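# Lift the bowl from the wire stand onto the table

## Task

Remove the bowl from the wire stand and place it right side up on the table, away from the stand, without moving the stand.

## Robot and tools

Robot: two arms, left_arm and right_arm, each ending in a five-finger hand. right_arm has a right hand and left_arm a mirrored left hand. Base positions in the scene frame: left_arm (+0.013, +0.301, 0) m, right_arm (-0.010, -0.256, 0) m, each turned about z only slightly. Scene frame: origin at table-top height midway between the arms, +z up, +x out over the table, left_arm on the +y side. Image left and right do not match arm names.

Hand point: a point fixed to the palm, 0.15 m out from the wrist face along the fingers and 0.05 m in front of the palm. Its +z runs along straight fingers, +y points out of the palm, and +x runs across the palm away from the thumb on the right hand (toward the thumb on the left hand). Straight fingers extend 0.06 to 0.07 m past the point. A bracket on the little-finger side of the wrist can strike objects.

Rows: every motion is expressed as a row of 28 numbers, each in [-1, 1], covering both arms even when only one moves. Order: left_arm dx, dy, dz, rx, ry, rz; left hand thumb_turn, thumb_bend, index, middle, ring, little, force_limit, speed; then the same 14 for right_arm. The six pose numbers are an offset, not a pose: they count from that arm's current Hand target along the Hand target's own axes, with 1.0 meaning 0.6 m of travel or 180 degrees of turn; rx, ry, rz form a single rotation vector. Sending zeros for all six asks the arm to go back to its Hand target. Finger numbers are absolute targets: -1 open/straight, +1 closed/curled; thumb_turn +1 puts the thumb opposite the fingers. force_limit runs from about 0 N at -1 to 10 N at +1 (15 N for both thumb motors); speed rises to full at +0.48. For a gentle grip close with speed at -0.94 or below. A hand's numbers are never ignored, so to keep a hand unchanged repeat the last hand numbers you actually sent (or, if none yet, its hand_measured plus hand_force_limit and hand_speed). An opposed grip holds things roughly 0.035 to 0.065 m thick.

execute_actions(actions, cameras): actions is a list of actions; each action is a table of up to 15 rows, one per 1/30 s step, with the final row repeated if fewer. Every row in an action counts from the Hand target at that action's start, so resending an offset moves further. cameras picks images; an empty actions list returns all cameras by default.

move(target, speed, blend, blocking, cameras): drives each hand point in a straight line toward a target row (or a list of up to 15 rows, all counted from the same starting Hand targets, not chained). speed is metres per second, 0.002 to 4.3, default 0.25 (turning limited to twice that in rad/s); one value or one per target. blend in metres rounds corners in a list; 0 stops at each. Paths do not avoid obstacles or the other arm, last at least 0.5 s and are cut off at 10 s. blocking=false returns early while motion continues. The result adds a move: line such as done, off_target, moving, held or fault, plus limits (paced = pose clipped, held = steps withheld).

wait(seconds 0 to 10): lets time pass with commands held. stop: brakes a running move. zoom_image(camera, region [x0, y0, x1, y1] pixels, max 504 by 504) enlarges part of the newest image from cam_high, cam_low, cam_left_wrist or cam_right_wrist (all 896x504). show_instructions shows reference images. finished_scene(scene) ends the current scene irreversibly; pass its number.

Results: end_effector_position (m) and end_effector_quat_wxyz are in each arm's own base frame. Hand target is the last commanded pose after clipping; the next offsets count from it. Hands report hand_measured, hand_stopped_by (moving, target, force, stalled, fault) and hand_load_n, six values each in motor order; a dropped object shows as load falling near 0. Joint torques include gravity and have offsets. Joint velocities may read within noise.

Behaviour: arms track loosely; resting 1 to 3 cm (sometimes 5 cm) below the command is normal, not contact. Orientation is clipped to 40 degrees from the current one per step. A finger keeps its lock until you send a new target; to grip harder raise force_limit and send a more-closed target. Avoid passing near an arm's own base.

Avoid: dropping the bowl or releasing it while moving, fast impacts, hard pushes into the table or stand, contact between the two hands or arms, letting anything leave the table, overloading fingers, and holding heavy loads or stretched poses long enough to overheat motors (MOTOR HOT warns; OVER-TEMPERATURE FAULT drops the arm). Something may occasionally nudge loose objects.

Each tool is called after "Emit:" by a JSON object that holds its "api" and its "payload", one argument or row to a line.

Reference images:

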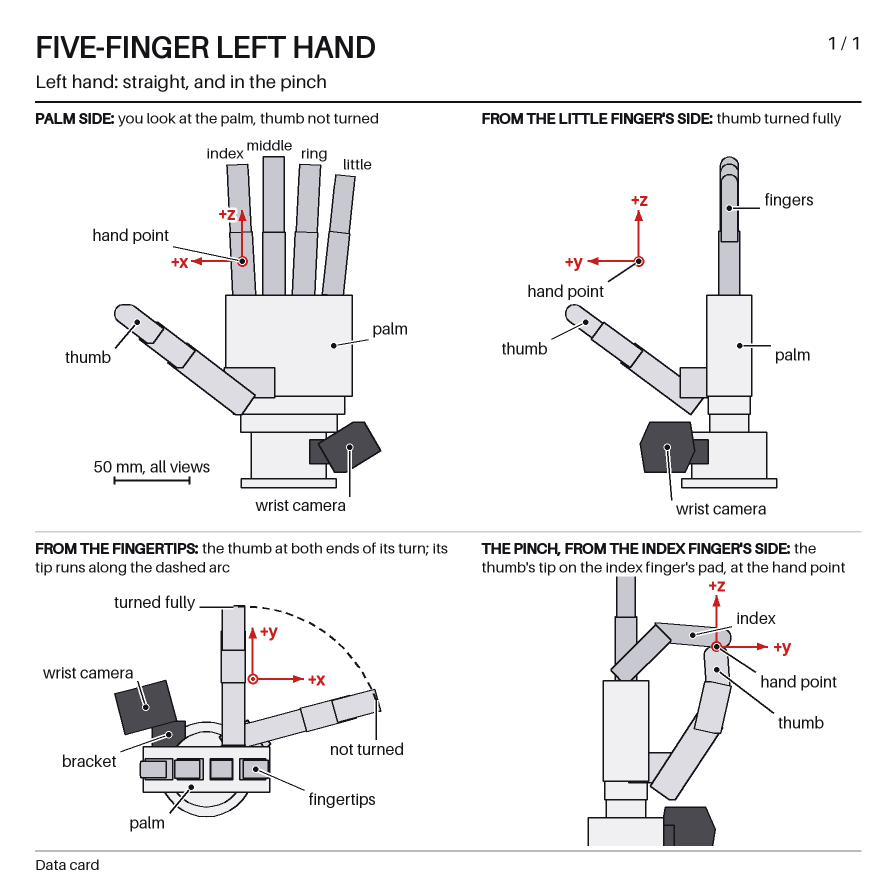

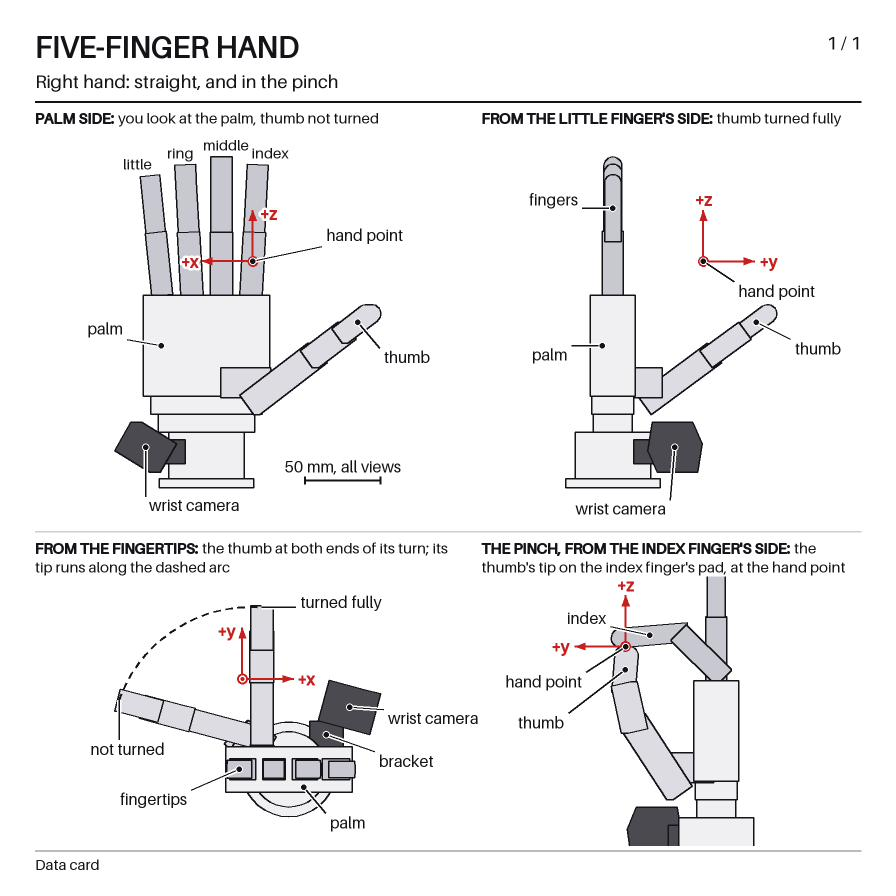

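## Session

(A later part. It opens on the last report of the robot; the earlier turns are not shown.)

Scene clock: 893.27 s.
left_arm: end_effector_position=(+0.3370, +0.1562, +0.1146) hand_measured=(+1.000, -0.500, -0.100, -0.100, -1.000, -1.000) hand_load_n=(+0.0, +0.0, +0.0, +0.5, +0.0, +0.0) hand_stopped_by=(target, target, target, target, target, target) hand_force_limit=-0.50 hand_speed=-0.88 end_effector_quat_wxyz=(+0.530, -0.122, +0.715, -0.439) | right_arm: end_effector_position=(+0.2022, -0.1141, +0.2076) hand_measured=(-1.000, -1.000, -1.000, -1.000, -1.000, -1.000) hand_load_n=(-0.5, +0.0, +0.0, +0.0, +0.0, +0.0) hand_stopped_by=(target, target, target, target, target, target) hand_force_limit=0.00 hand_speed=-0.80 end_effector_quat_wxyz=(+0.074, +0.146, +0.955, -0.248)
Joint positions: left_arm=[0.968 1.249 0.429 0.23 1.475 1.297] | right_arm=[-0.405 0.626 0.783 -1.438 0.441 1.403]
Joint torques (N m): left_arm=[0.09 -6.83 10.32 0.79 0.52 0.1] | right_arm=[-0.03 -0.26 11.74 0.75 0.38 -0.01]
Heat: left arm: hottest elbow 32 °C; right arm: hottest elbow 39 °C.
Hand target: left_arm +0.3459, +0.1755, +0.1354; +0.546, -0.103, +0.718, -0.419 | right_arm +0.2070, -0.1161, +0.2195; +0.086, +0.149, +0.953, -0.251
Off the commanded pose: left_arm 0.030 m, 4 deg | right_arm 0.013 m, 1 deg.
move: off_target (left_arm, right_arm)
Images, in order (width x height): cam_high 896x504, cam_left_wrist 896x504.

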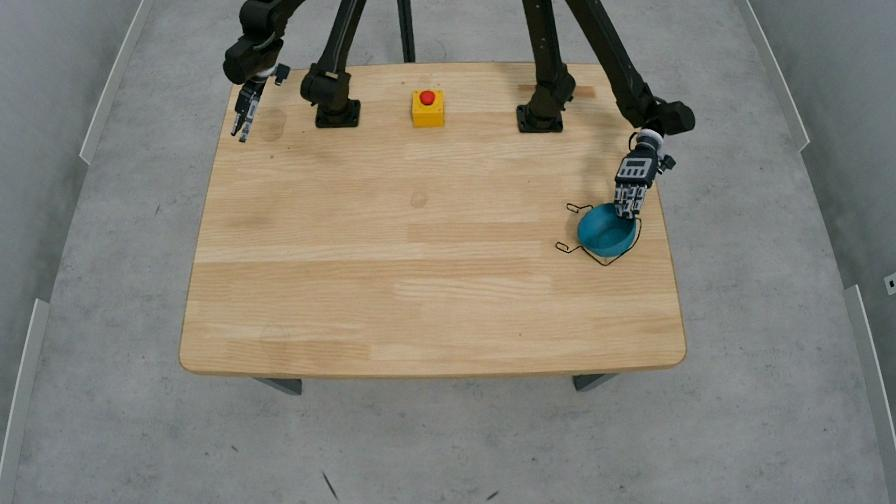

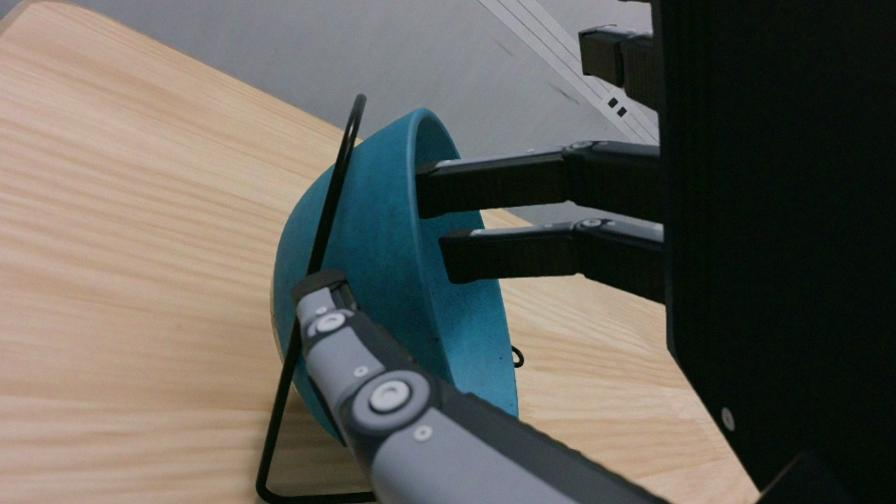

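Emit:
{"api": "zoom_image", "payload": {
  "camera": "cam_high",
  "region": [530, 150, 670, 290]
}}

Emit:
{"api": "execute_actions", "payload": {
  "actions": []
}}

Emit:
{"api": "zoom_image", "payload": {
  "camera": "cam_low",
  "region": [390, 150, 510, 260]
}}

Scaled by 3.600 from the camera's 896x504 image, which has a finer 1280x720 frame.

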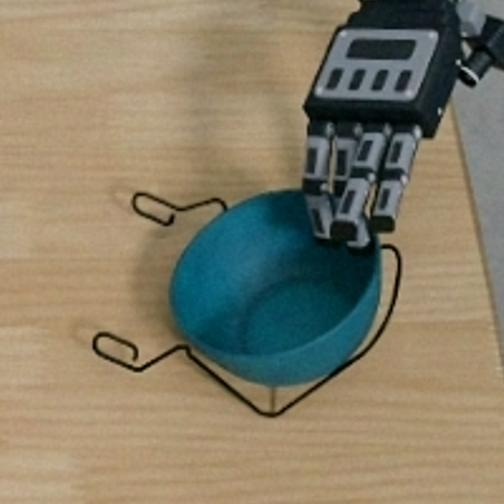

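Scene clock: 903.17 s.
left_arm: end_effector_position=(+0.3370, +0.1562, +0.1146) hand_measured=(+1.000, -0.500, -0.100, -0.100, -1.000, -1.000) hand_load_n=(+0.0, +0.0, +0.0, +0.5, +0.0, +0.0) hand_stopped_by=(target, target, target, target, target, target) hand_force_limit=-0.50 hand_speed=-0.88 end_effector_quat_wxyz=(+0.530, -0.122, +0.715, -0.439) | right_arm: end_effector_position=(+0.2022, -0.1141, +0.2076) hand_measured=(-1.000, -1.000, -1.000, -1.000, -1.000, -1.000) hand_load_n=(+0.0, +0.0, +0.0, +0.0, +0.0, +0.0) hand_stopped_by=(target, target, target, target, target, target) hand_force_limit=0.00 hand_speed=-0.80 end_effector_quat_wxyz=(+0.074, +0.146, +0.955, -0.248)
Joint positions: left_arm=[0.968 1.249 0.429 0.23 1.475 1.297] | right_arm=[-0.405 0.626 0.783 -1.438 0.441 1.403]
Joint velocities: within noise
Joint torques (N m): left_arm=[0.09 -6.89 10.33 0.81 0.52 0.11] | right_arm=[-0.38 -0.85 11.44 0.99 0.3 0.01]
Heat: left arm: hottest elbow 33 °C; right arm: hottest elbow 39 °C.
Hand target: left_arm +0.3459, +0.1755, +0.1354; +0.546, -0.103, +0.718, -0.419 | right_arm +0.2070, -0.1161, +0.2195; +0.086, +0.149, +0.953, -0.251
Off the commanded pose: left_arm 0.030 m, 4 deg | right_arm 0.013 m, 1 deg.

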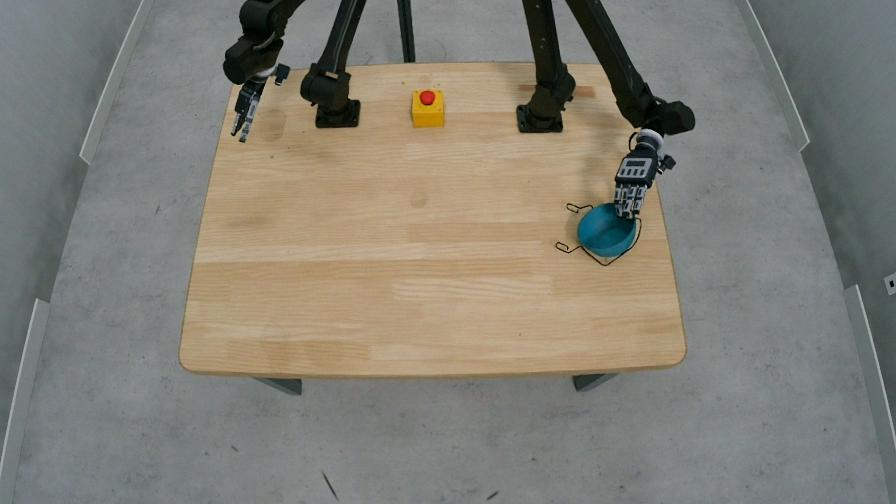

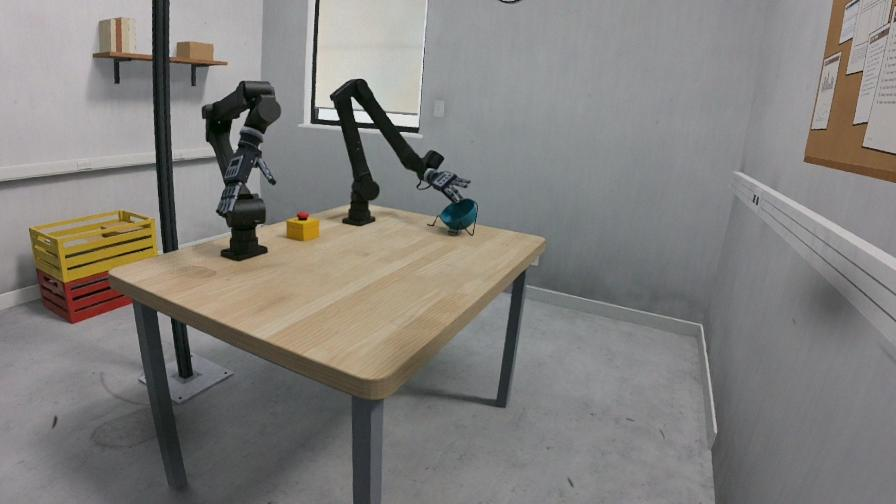

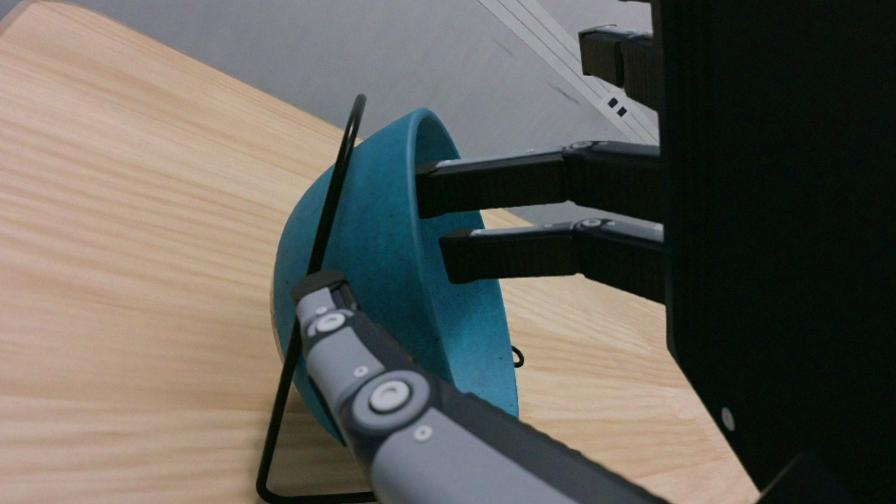

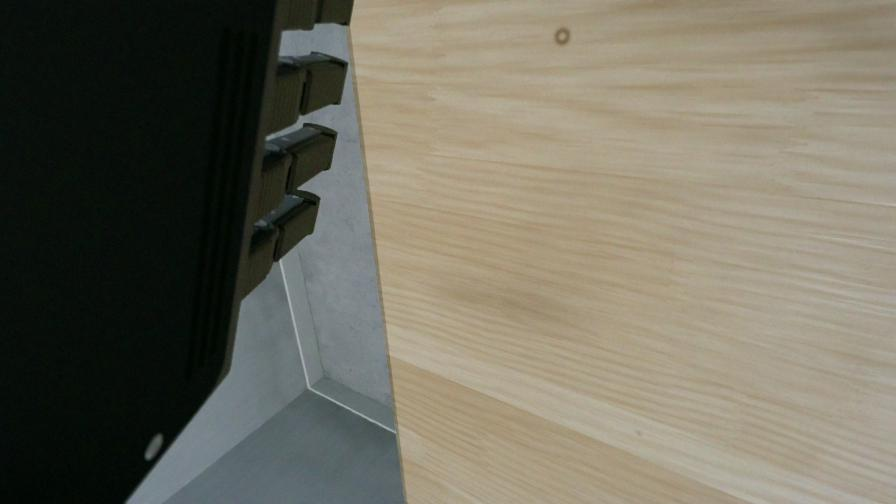

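Scaled by 4.200 from the camera's 896x504 image, which has a finer 1280x720 frame.

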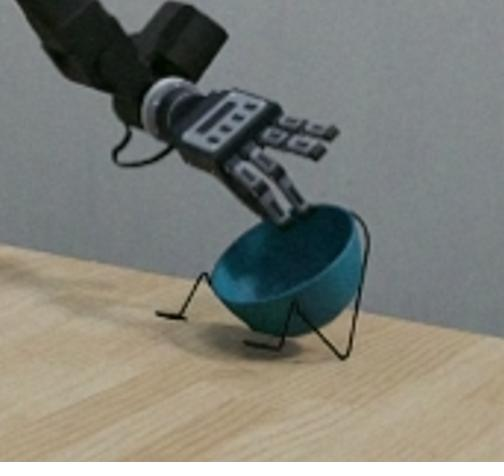

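Emit:
{"api": "move", "payload": {
  "target": [0.0955,0.0117,-0.0013,0,0,0,1,-0.5,-0.1,-0.1,-1,-1,-0.5,-0.88,0,0,0,0,0,0,-1,-1,-1,-1,-1,-1,0,-0.8],
  "speed": 0.04,
  "cameras": ["cam_high","cam_left_wrist","cam_low"]
}}

Emit:
{"api": "zoom_image", "payload": {
  "camera": "cam_high",
  "region": [530, 150, 670, 290]
}}

Emit:
{"api": "zoom_image", "payload": {
  "camera": "cam_low",
  "region": [390, 150, 510, 260]
}}

Scene clock: 939.33 s.
left_arm: end_effector_position=(+0.3266, +0.1414, +0.0923) hand_measured=(+1.000, -0.500, -0.100, -0.100, -1.000, -1.000) hand_load_n=(+0.0, +0.0, +0.0, +0.0, +0.0, +0.0) hand_stopped_by=(target, target, target, target, target, target) hand_force_limit=-0.50 hand_speed=-0.88 end_effector_quat_wxyz=(+0.540, -0.102, +0.719, -0.425) | right_arm: end_effector_position=(+0.2022, -0.1141, +0.2076) hand_measured=(-1.000, -1.000, -1.000, -1.000, -1.000, -1.000) hand_load_n=(+0.0, +0.0, -0.5, +0.0, +0.0, +0.0) hand_stopped_by=(target, target, target, target, target, target) hand_force_limit=0.00 hand_speed=-0.80 end_effector_quat_wxyz=(+0.074, +0.146, +0.955, -0.248)
Joint positions: left_arm=[0.968 1.266 0.356 0.294 1.476 1.378] | right_arm=[-0.405 0.626 0.783 -1.438 0.441 1.403]
Joint torques (N m): left_arm=[0.09 -4.72 5.34 1.94 0.5 0.05] | right_arm=[-0.15 -0.5 11.63 0.75 0.35 -0.01]
Heat: left arm: hottest elbow 33 °C; right arm: hottest elbow 39 °C.
Hand target: left_arm +0.3255, +0.1456, +0.0905; +0.546, -0.103, +0.718, -0.419 | right_arm +0.2070, -0.1161, +0.2195; +0.086, +0.149, +0.953, -0.251
Off the commanded pose: left_arm 0.005 m, 1 deg | right_arm 0.013 m, 1 deg.
move: off_target (right_arm)
Images, in order (width x height): cam_high 896x504, cam_low 896x504, cam_left_wrist 896x504.

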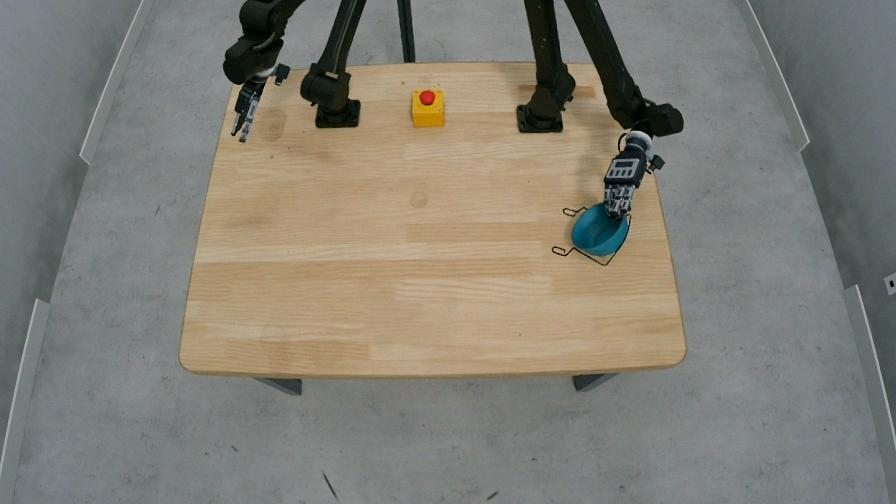

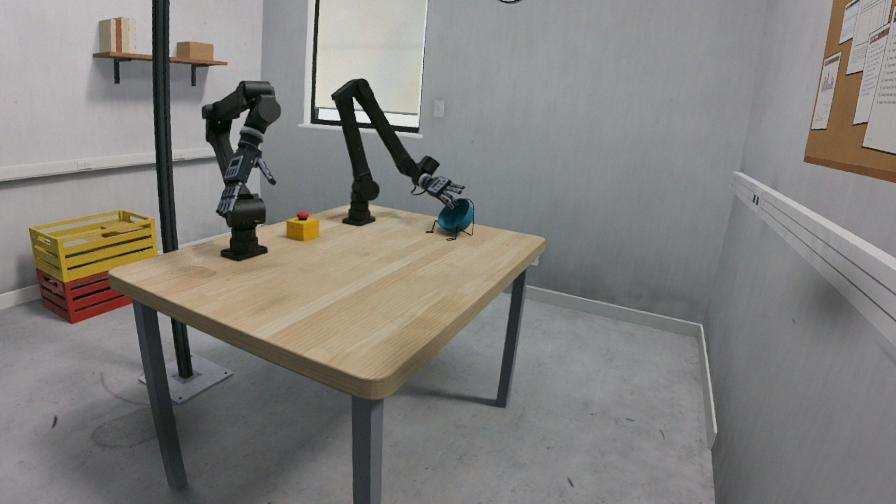

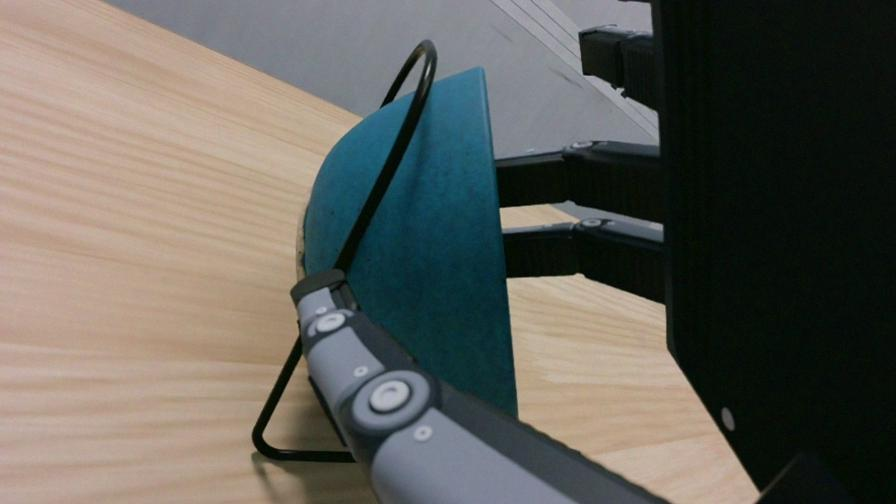

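Scaled by 3.600 from the camera's 896x504 image, which has a finer 1280x720 frame.

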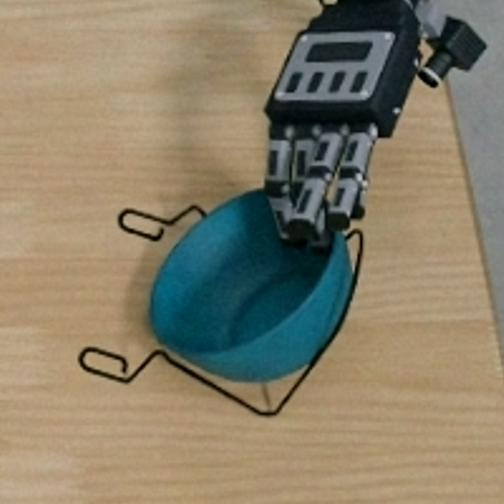

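Scaled by 4.200 from the camera's 896x504 image, which has a finer 1280x720 frame.

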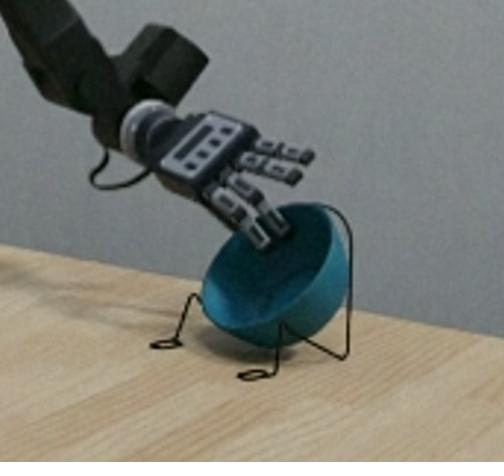

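Emit:
{"api": "move", "payload": {
  "target": [0.0427,-0.0063,-0.0025,0,0,0,1,-0.5,-0.1,-0.1,-1,-1,-0.5,-0.88,0,0,0,0,0,0,-1,-1,-1,-1,-1,-1,0,-0.8],
  "speed": 0.04,
  "cameras": ["cam_high","cam_left_wrist","cam_low"]
}}

Emit:
{"api": "zoom_image", "payload": {
  "camera": "cam_high",
  "region": [530, 150, 670, 290]
}}

Scene clock: 1000.87 s.
left_arm: end_effector_position=(+0.3148, +0.1247, +0.0767) hand_measured=(+1.000, -0.500, -0.100, -0.100, -1.000, -1.000) hand_load_n=(+0.0, +0.0, +0.0, +0.0, +0.0, +0.0) hand_stopped_by=(target, target, target, target, target, target) hand_force_limit=-0.50 hand_speed=-0.88 end_effector_quat_wxyz=(+0.541, -0.099, +0.720, -0.423) | right_arm: end_effector_position=(+0.2022, -0.1141, +0.2076) hand_measured=(-1.000, -1.000, -1.000, -1.000, -1.000, -1.000) hand_load_n=(+0.0, +0.0, +0.0, +0.0, +0.0, +0.0) hand_stopped_by=(target, target, target, target, target, target) hand_force_limit=0.00 hand_speed=-0.80 end_effector_quat_wxyz=(+0.074, +0.146, +0.955, -0.248)
Joint positions: left_arm=[0.968 1.266 0.291 0.343 1.476 1.401] | right_arm=[-0.405 0.626 0.783 -1.438 0.441 1.403]
Joint torques (N m): left_arm=[0.26 -4.37 4.86 1.87 0.59 -0.01] | right_arm=[0.15 -0.67 11.64 0.88 0.38 0.03]
Heat: left arm: hottest elbow 30 °C; right arm: hottest elbow 39 °C.
Hand target: left_arm +0.3131, +0.1283, +0.0753; +0.546, -0.103, +0.718, -0.419 | right_arm +0.2070, -0.1161, +0.2195; +0.086, +0.149, +0.953, -0.251
Off the commanded pose: left_arm 0.004 m, 1 deg | right_arm 0.013 m, 1 deg.
move: off_target (right_arm)
Images, in order (width x height): cam_high 896x504, cam_low 896x504, cam_left_wrist 896x504.

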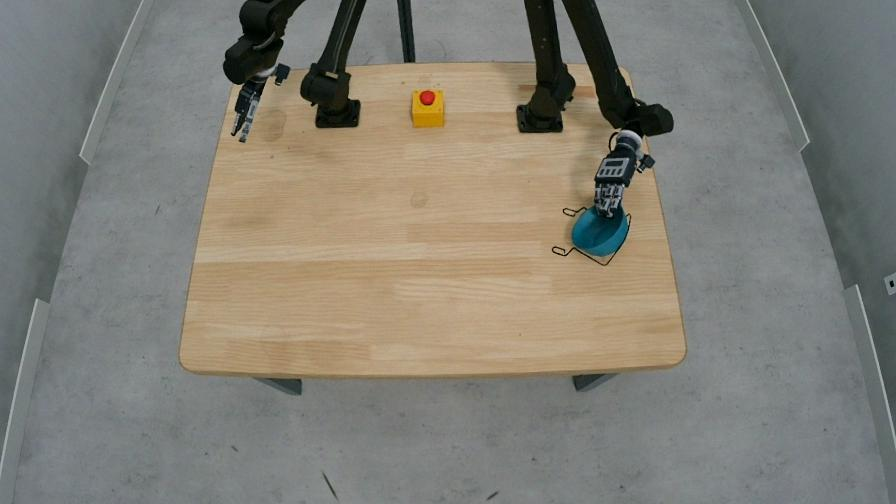

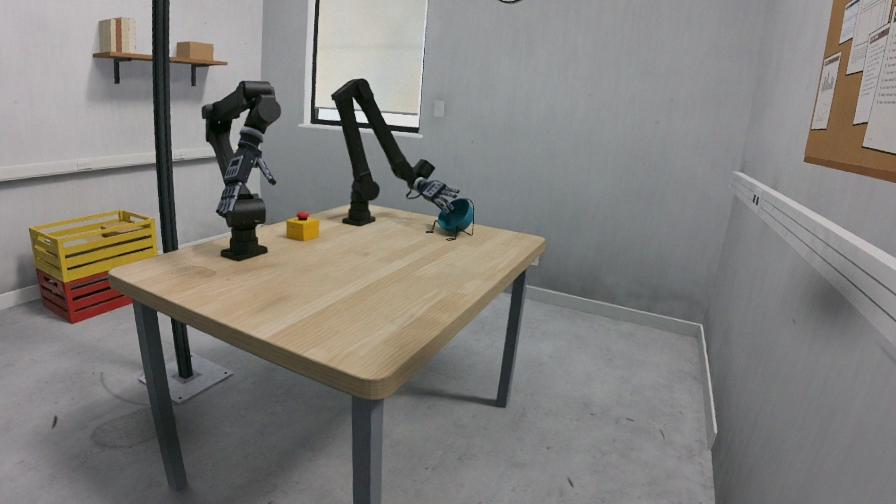

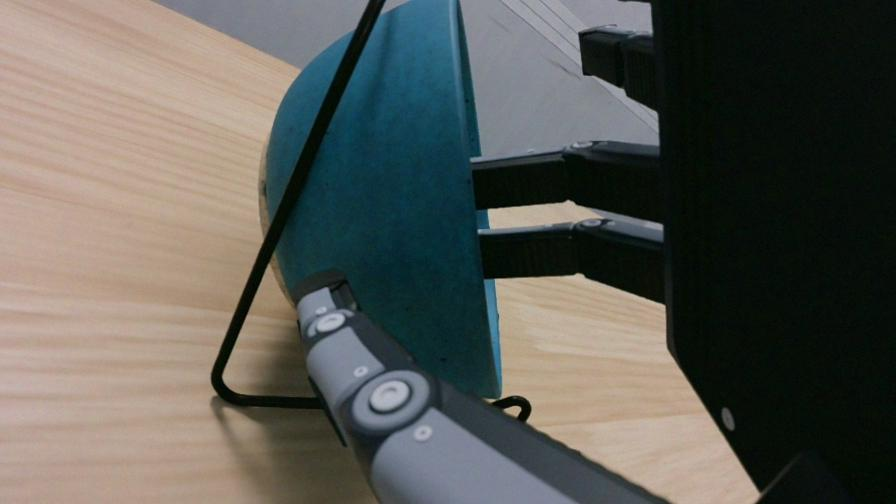

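Scaled by 3.600 from the camera's 896x504 image, which has a finer 1280x720 frame.

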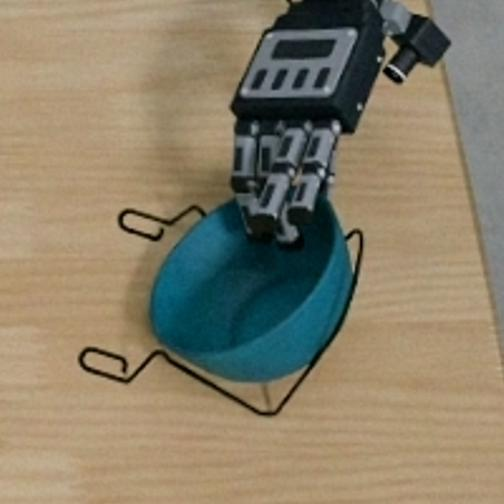

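Emit:
{"api": "move", "payload": {
  "target": [0,0,0,0,0,0,1,0.2,0.5,0.5,-1,-1,-0.5,-0.9,0,0,0,0,0,0,-1,-1,-1,-1,-1,-1,0,-0.8],
  "speed": 0.04,
  "cameras": ["cam_high","cam_left_wrist","cam_low"]
}}

Emit:
{"api": "zoom_image", "payload": {
  "camera": "cam_high",
  "region": [530, 150, 670, 290]
}}

Scene clock: 1013.63 s.
left_arm: end_effector_position=(+0.3156, +0.1258, +0.0776) hand_measured=(+1.000, -0.302, +0.262, +0.168, -1.000, -1.000) hand_load_n=(+0.0, +3.5, +4.0, +0.0, +0.0, +0.0) hand_stopped_by=(target, force, force, force, target, target) hand_force_limit=-0.50 hand_speed=-0.90 end_effector_quat_wxyz=(+0.543, -0.098, +0.719, -0.422) | right_arm: end_effector_position=(+0.2022, -0.1141, +0.2076) hand_measured=(-1.000, -1.000, -1.000, -1.000, -1.000, -1.000) hand_load_n=(+0.0, +0.0, +0.0, +0.0, +0.0, +0.0) hand_stopped_by=(target, target, target, target, target, target) hand_force_limit=0.00 hand_speed=-0.80 end_effector_quat_wxyz=(+0.074, +0.146, +0.955, -0.248)
Joint positions: left_arm=[0.968 1.269 0.291 0.361 1.477 1.39] | right_arm=[-0.405 0.626 0.783 -1.438 0.441 1.403]
Joint torques (N m): left_arm=[0.26 -4.31 4.63 1.76 0.55 -0.02] | right_arm=[-0.38 -0.26 11.79 0.73 0.37 0.05]
Heat: left arm: hottest elbow 30 °C; right arm: hottest elbow 39 °C.
Hand target: left_arm +0.3131, +0.1284, +0.0753; +0.546, -0.103, +0.718, -0.419 | right_arm +0.2070, -0.1161, +0.2195; +0.086, +0.149, +0.953, -0.251
Off the commanded pose: left_arm 0.004 m, 1 deg | right_arm 0.013 m, 1 deg.
move: off_target (right_arm)
Images, in order (width x height): cam_high 896x504, cam_low 896x504, cam_left_wrist 896x504.

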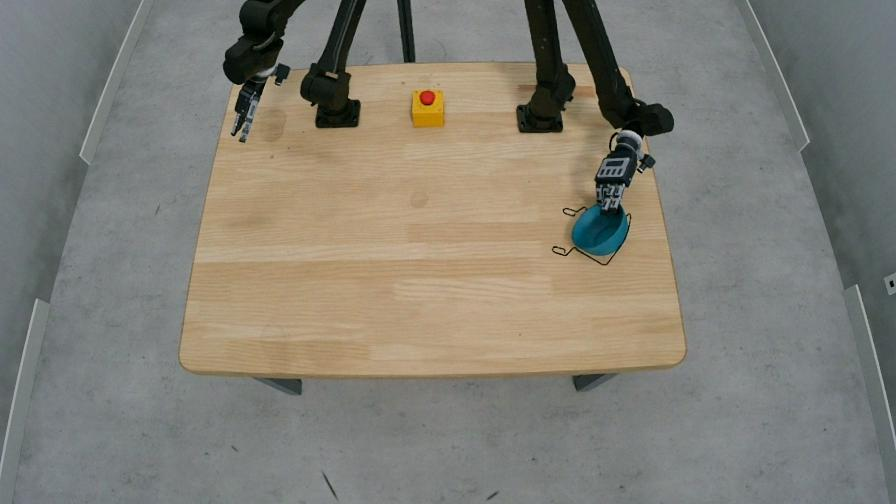

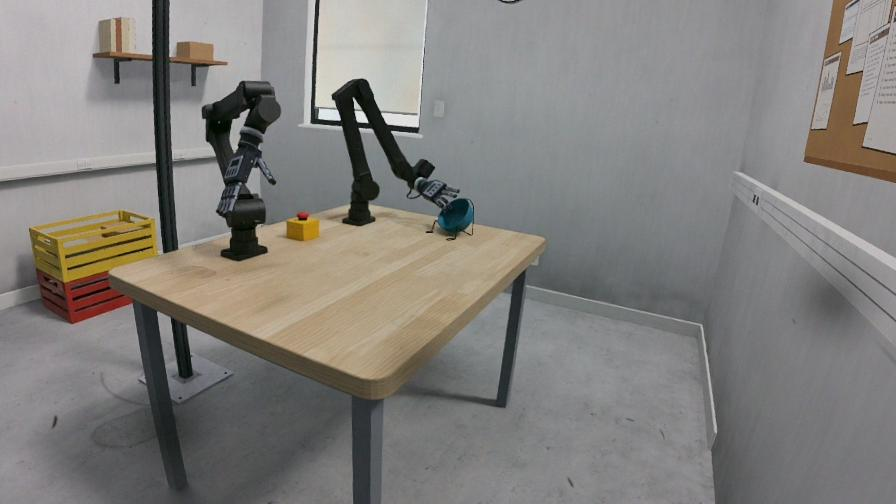

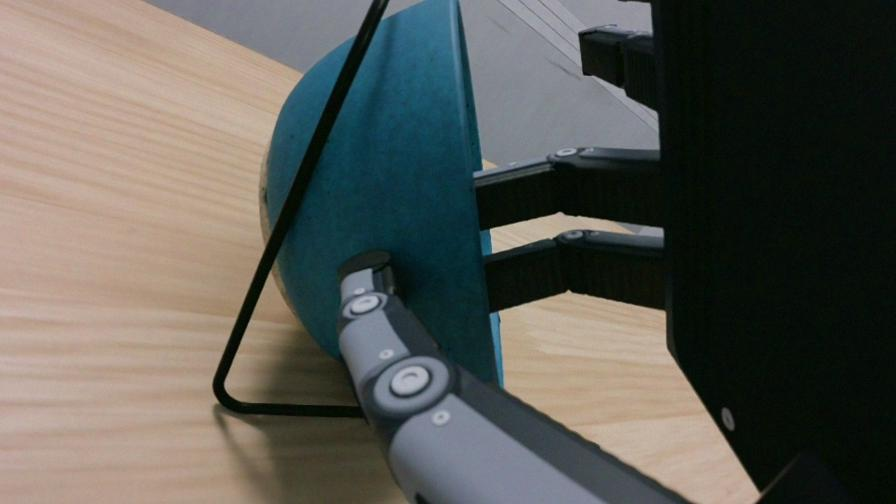

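Scaled by 3.600 from the camera's 896x504 image, which has a finer 1280x720 frame.

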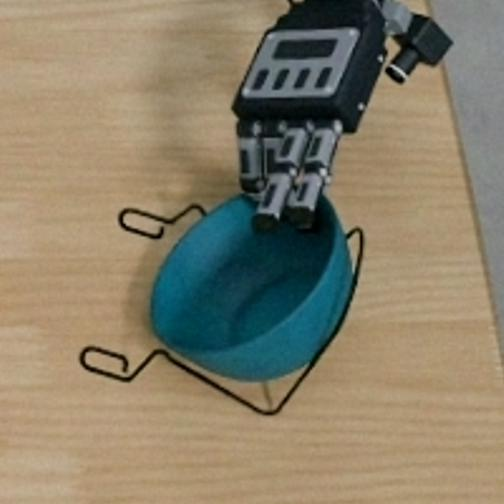

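Emit:
{"api": "move", "payload": {
  "target": [
    [0,0,0,0,0,0,1,0.2,0.5,0.55,-1,-1,-0.5,-0.9,0,0,0,0,0,0,-1,-1,-1,-1,-1,-1,0,-0.8],
    [-0.012,-0.035,0.001,0,0,0,1,0.2,0.5,0.55,-1,-1,-0.5,-0.9,0,0,0,0,0,0,-1,-1,-1,-1,-1,-1,0,-0.8]
  ],
  "speed": 0.04,
  "cameras": ["cam_high","cam_left_wrist","cam_low"]
}}

Emit:
{"api": "zoom_image", "payload": {
  "camera": "cam_high",
  "region": [530, 150, 670, 290]
}}

Emit:
{"api": "zoom_image", "payload": {
  "camera": "cam_low",
  "region": [390, 150, 510, 260]
}}

Scene clock: 1040.63 s.
left_arm: end_effector_position=(+0.3094, +0.1180, +0.0880) hand_measured=(+1.000, -0.302, +0.262, +0.176, -1.000, -1.000) hand_load_n=(-1.0, +4.5, +5.0, +5.0, +0.0, +0.0) hand_stopped_by=(target, force, force, force, target, target) hand_force_limit=-0.50 hand_speed=-0.90 end_effector_quat_wxyz=(+0.540, -0.111, +0.719, -0.423) | right_arm: end_effector_position=(+0.2022, -0.1141, +0.2076) hand_measured=(-1.000, -1.000, -1.000, -1.000, -1.000, -1.000) hand_load_n=(-0.5, +0.0, +0.0, +0.0, +0.0, +0.0) hand_stopped_by=(target, target, target, target, target, target) hand_force_limit=0.00 hand_speed=-0.80 end_effector_quat_wxyz=(+0.074, +0.146, +0.955, -0.248)
Joint positions: left_arm=[0.968 1.182 0.267 0.348 1.462 1.317] | right_arm=[-0.405 0.626 0.783 -1.438 0.441 1.403]
Joint torques (N m): left_arm=[-0.62 -5.71 5.94 1.18 0.74 -0.02] | right_arm=[0.03 -1.14 11.77 0.59 0.33 -0.04]
Heat: left arm: hottest elbow 30 °C; right arm: hottest elbow 39 °C.
Hand target: left_arm +0.3099, +0.1193, +0.0953; +0.546, -0.103, +0.718, -0.419 | right_arm +0.2070, -0.1161, +0.2195; +0.086, +0.149, +0.953, -0.251
Off the commanded pose: left_arm 0.007 m, 1 deg | right_arm 0.013 m, 1 deg.
move: off_target (right_arm)
Images, in order (width x height): cam_high 896x504, cam_low 896x504, cam_left_wrist 896x504.

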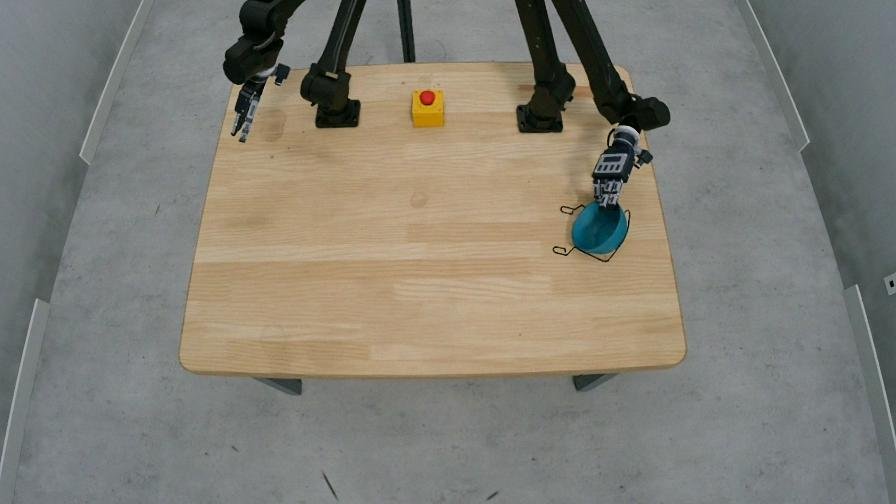

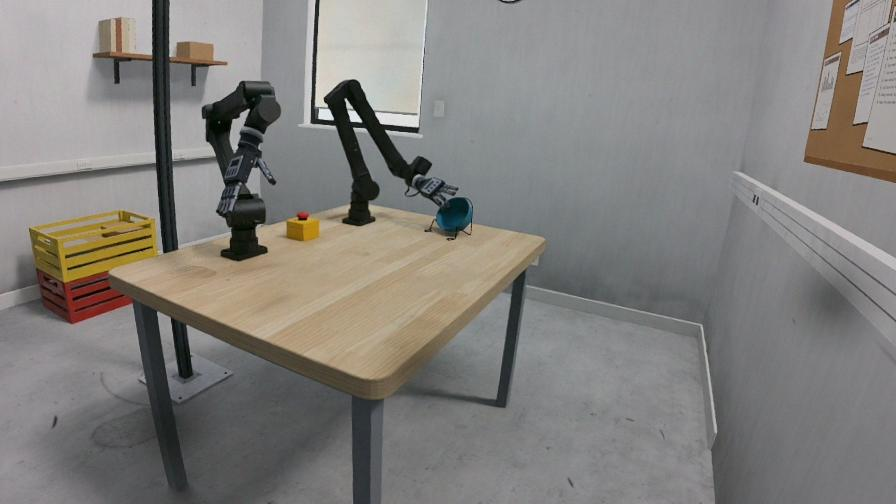

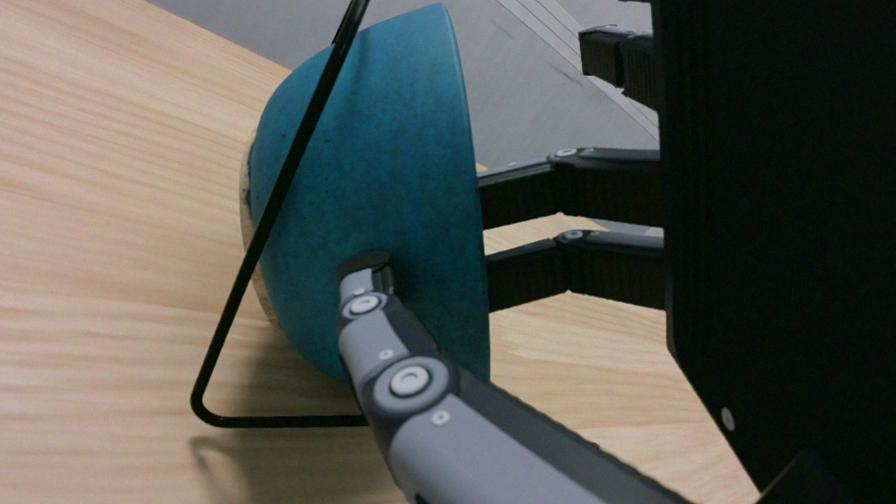

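Scaled by 3.600 from the camera's 896x504 image, which has a finer 1280x720 frame.

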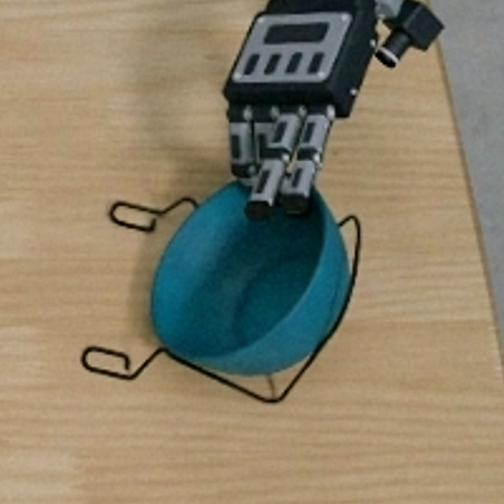

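Scaled by 4.200 from the camera's 896x504 image, which has a finer 1280x720 frame.

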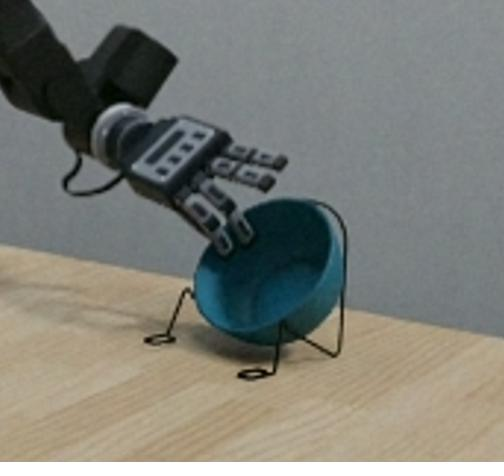

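Emit:
{"api": "move", "payload": {
  "target": [
    [0.012,0.035,-0.001,0,0,0,1,0.2,0.5,0.55,-1,-1,-0.5,-0.9,0,0,0,0,0,0,-1,-1,-1,-1,-1,-1,0,-0.8],
    [-0.033,0.035,-0.001,0,0,0,1,0.2,0.5,0.55,-1,-1,-0.5,-0.9,0,0,0,0,0,0,-1,-1,-1,-1,-1,-1,0,-0.8]
  ],
  "speed": 0.04,
  "cameras": ["cam_high","cam_left_wrist"]
}}

Emit:
{"api": "zoom_image", "payload": {
  "camera": "cam_high",
  "region": [530, 150, 670, 290]
}}

Scene clock: 1086.07 s.
left_arm: end_effector_position=(+0.3127, +0.1261, +0.0802) hand_measured=(+1.000, -0.302, +0.262, +0.176, -1.000, -1.000) hand_load_n=(+0.0, +5.5, +1.0, +3.0, +0.0, +0.0) hand_stopped_by=(target, force, force, force, target, target) hand_force_limit=-0.50 hand_speed=-0.90 end_effector_quat_wxyz=(+0.536, -0.117, +0.716, -0.432) | right_arm: end_effector_position=(+0.2022, -0.1141, +0.2076) hand_measured=(-1.000, -1.000, -1.000, -1.000, -1.000, -1.000) hand_load_n=(+0.0, +0.0, +0.0, +0.5, +0.0, +0.0) hand_stopped_by=(target, target, target, target, target, target) hand_force_limit=0.00 hand_speed=-0.80 end_effector_quat_wxyz=(+0.074, +0.146, +0.955, -0.248)
Joint positions: left_arm=[0.979 1.252 0.294 0.338 1.478 1.348] | right_arm=[-0.405 0.626 0.783 -1.438 0.441 1.403]
Joint torques (N m): left_arm=[-0.26 -4.54 9.52 0.87 0.58 0.05] | right_arm=[0.56 -0.26 11.78 0.84 0.37 0.05]
Heat: left arm: hottest elbow 30 °C; right arm: hottest elbow 39 °C.
Hand target: left_arm +0.3235, +0.1448, +0.0942; +0.546, -0.103, +0.718, -0.419 | right_arm +0.2070, -0.1161, +0.2195; +0.086, +0.149, +0.953, -0.251
Off the commanded pose: left_arm 0.026 m, 2 deg | right_arm 0.013 m, 1 deg.
move: off_target (left_arm, right_arm)
Images, in order (width x height): cam_high 896x504, cam_left_wrist 896x504.

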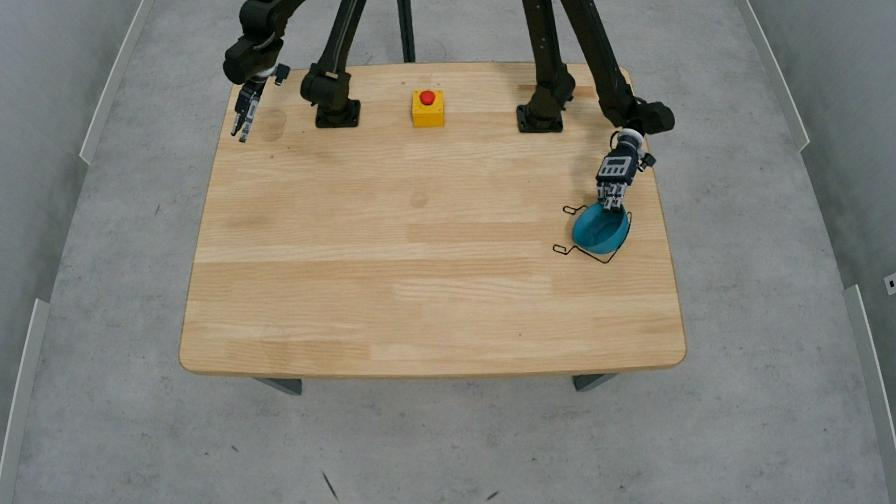

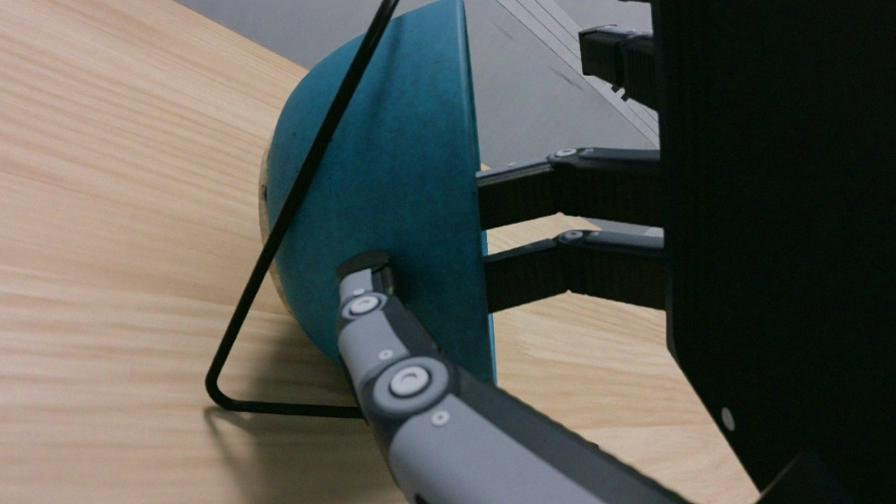

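Scaled by 3.600 from the camera's 896x504 image, which has a finer 1280x720 frame.

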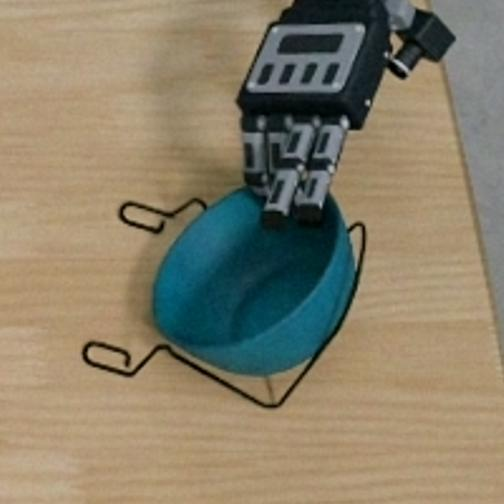

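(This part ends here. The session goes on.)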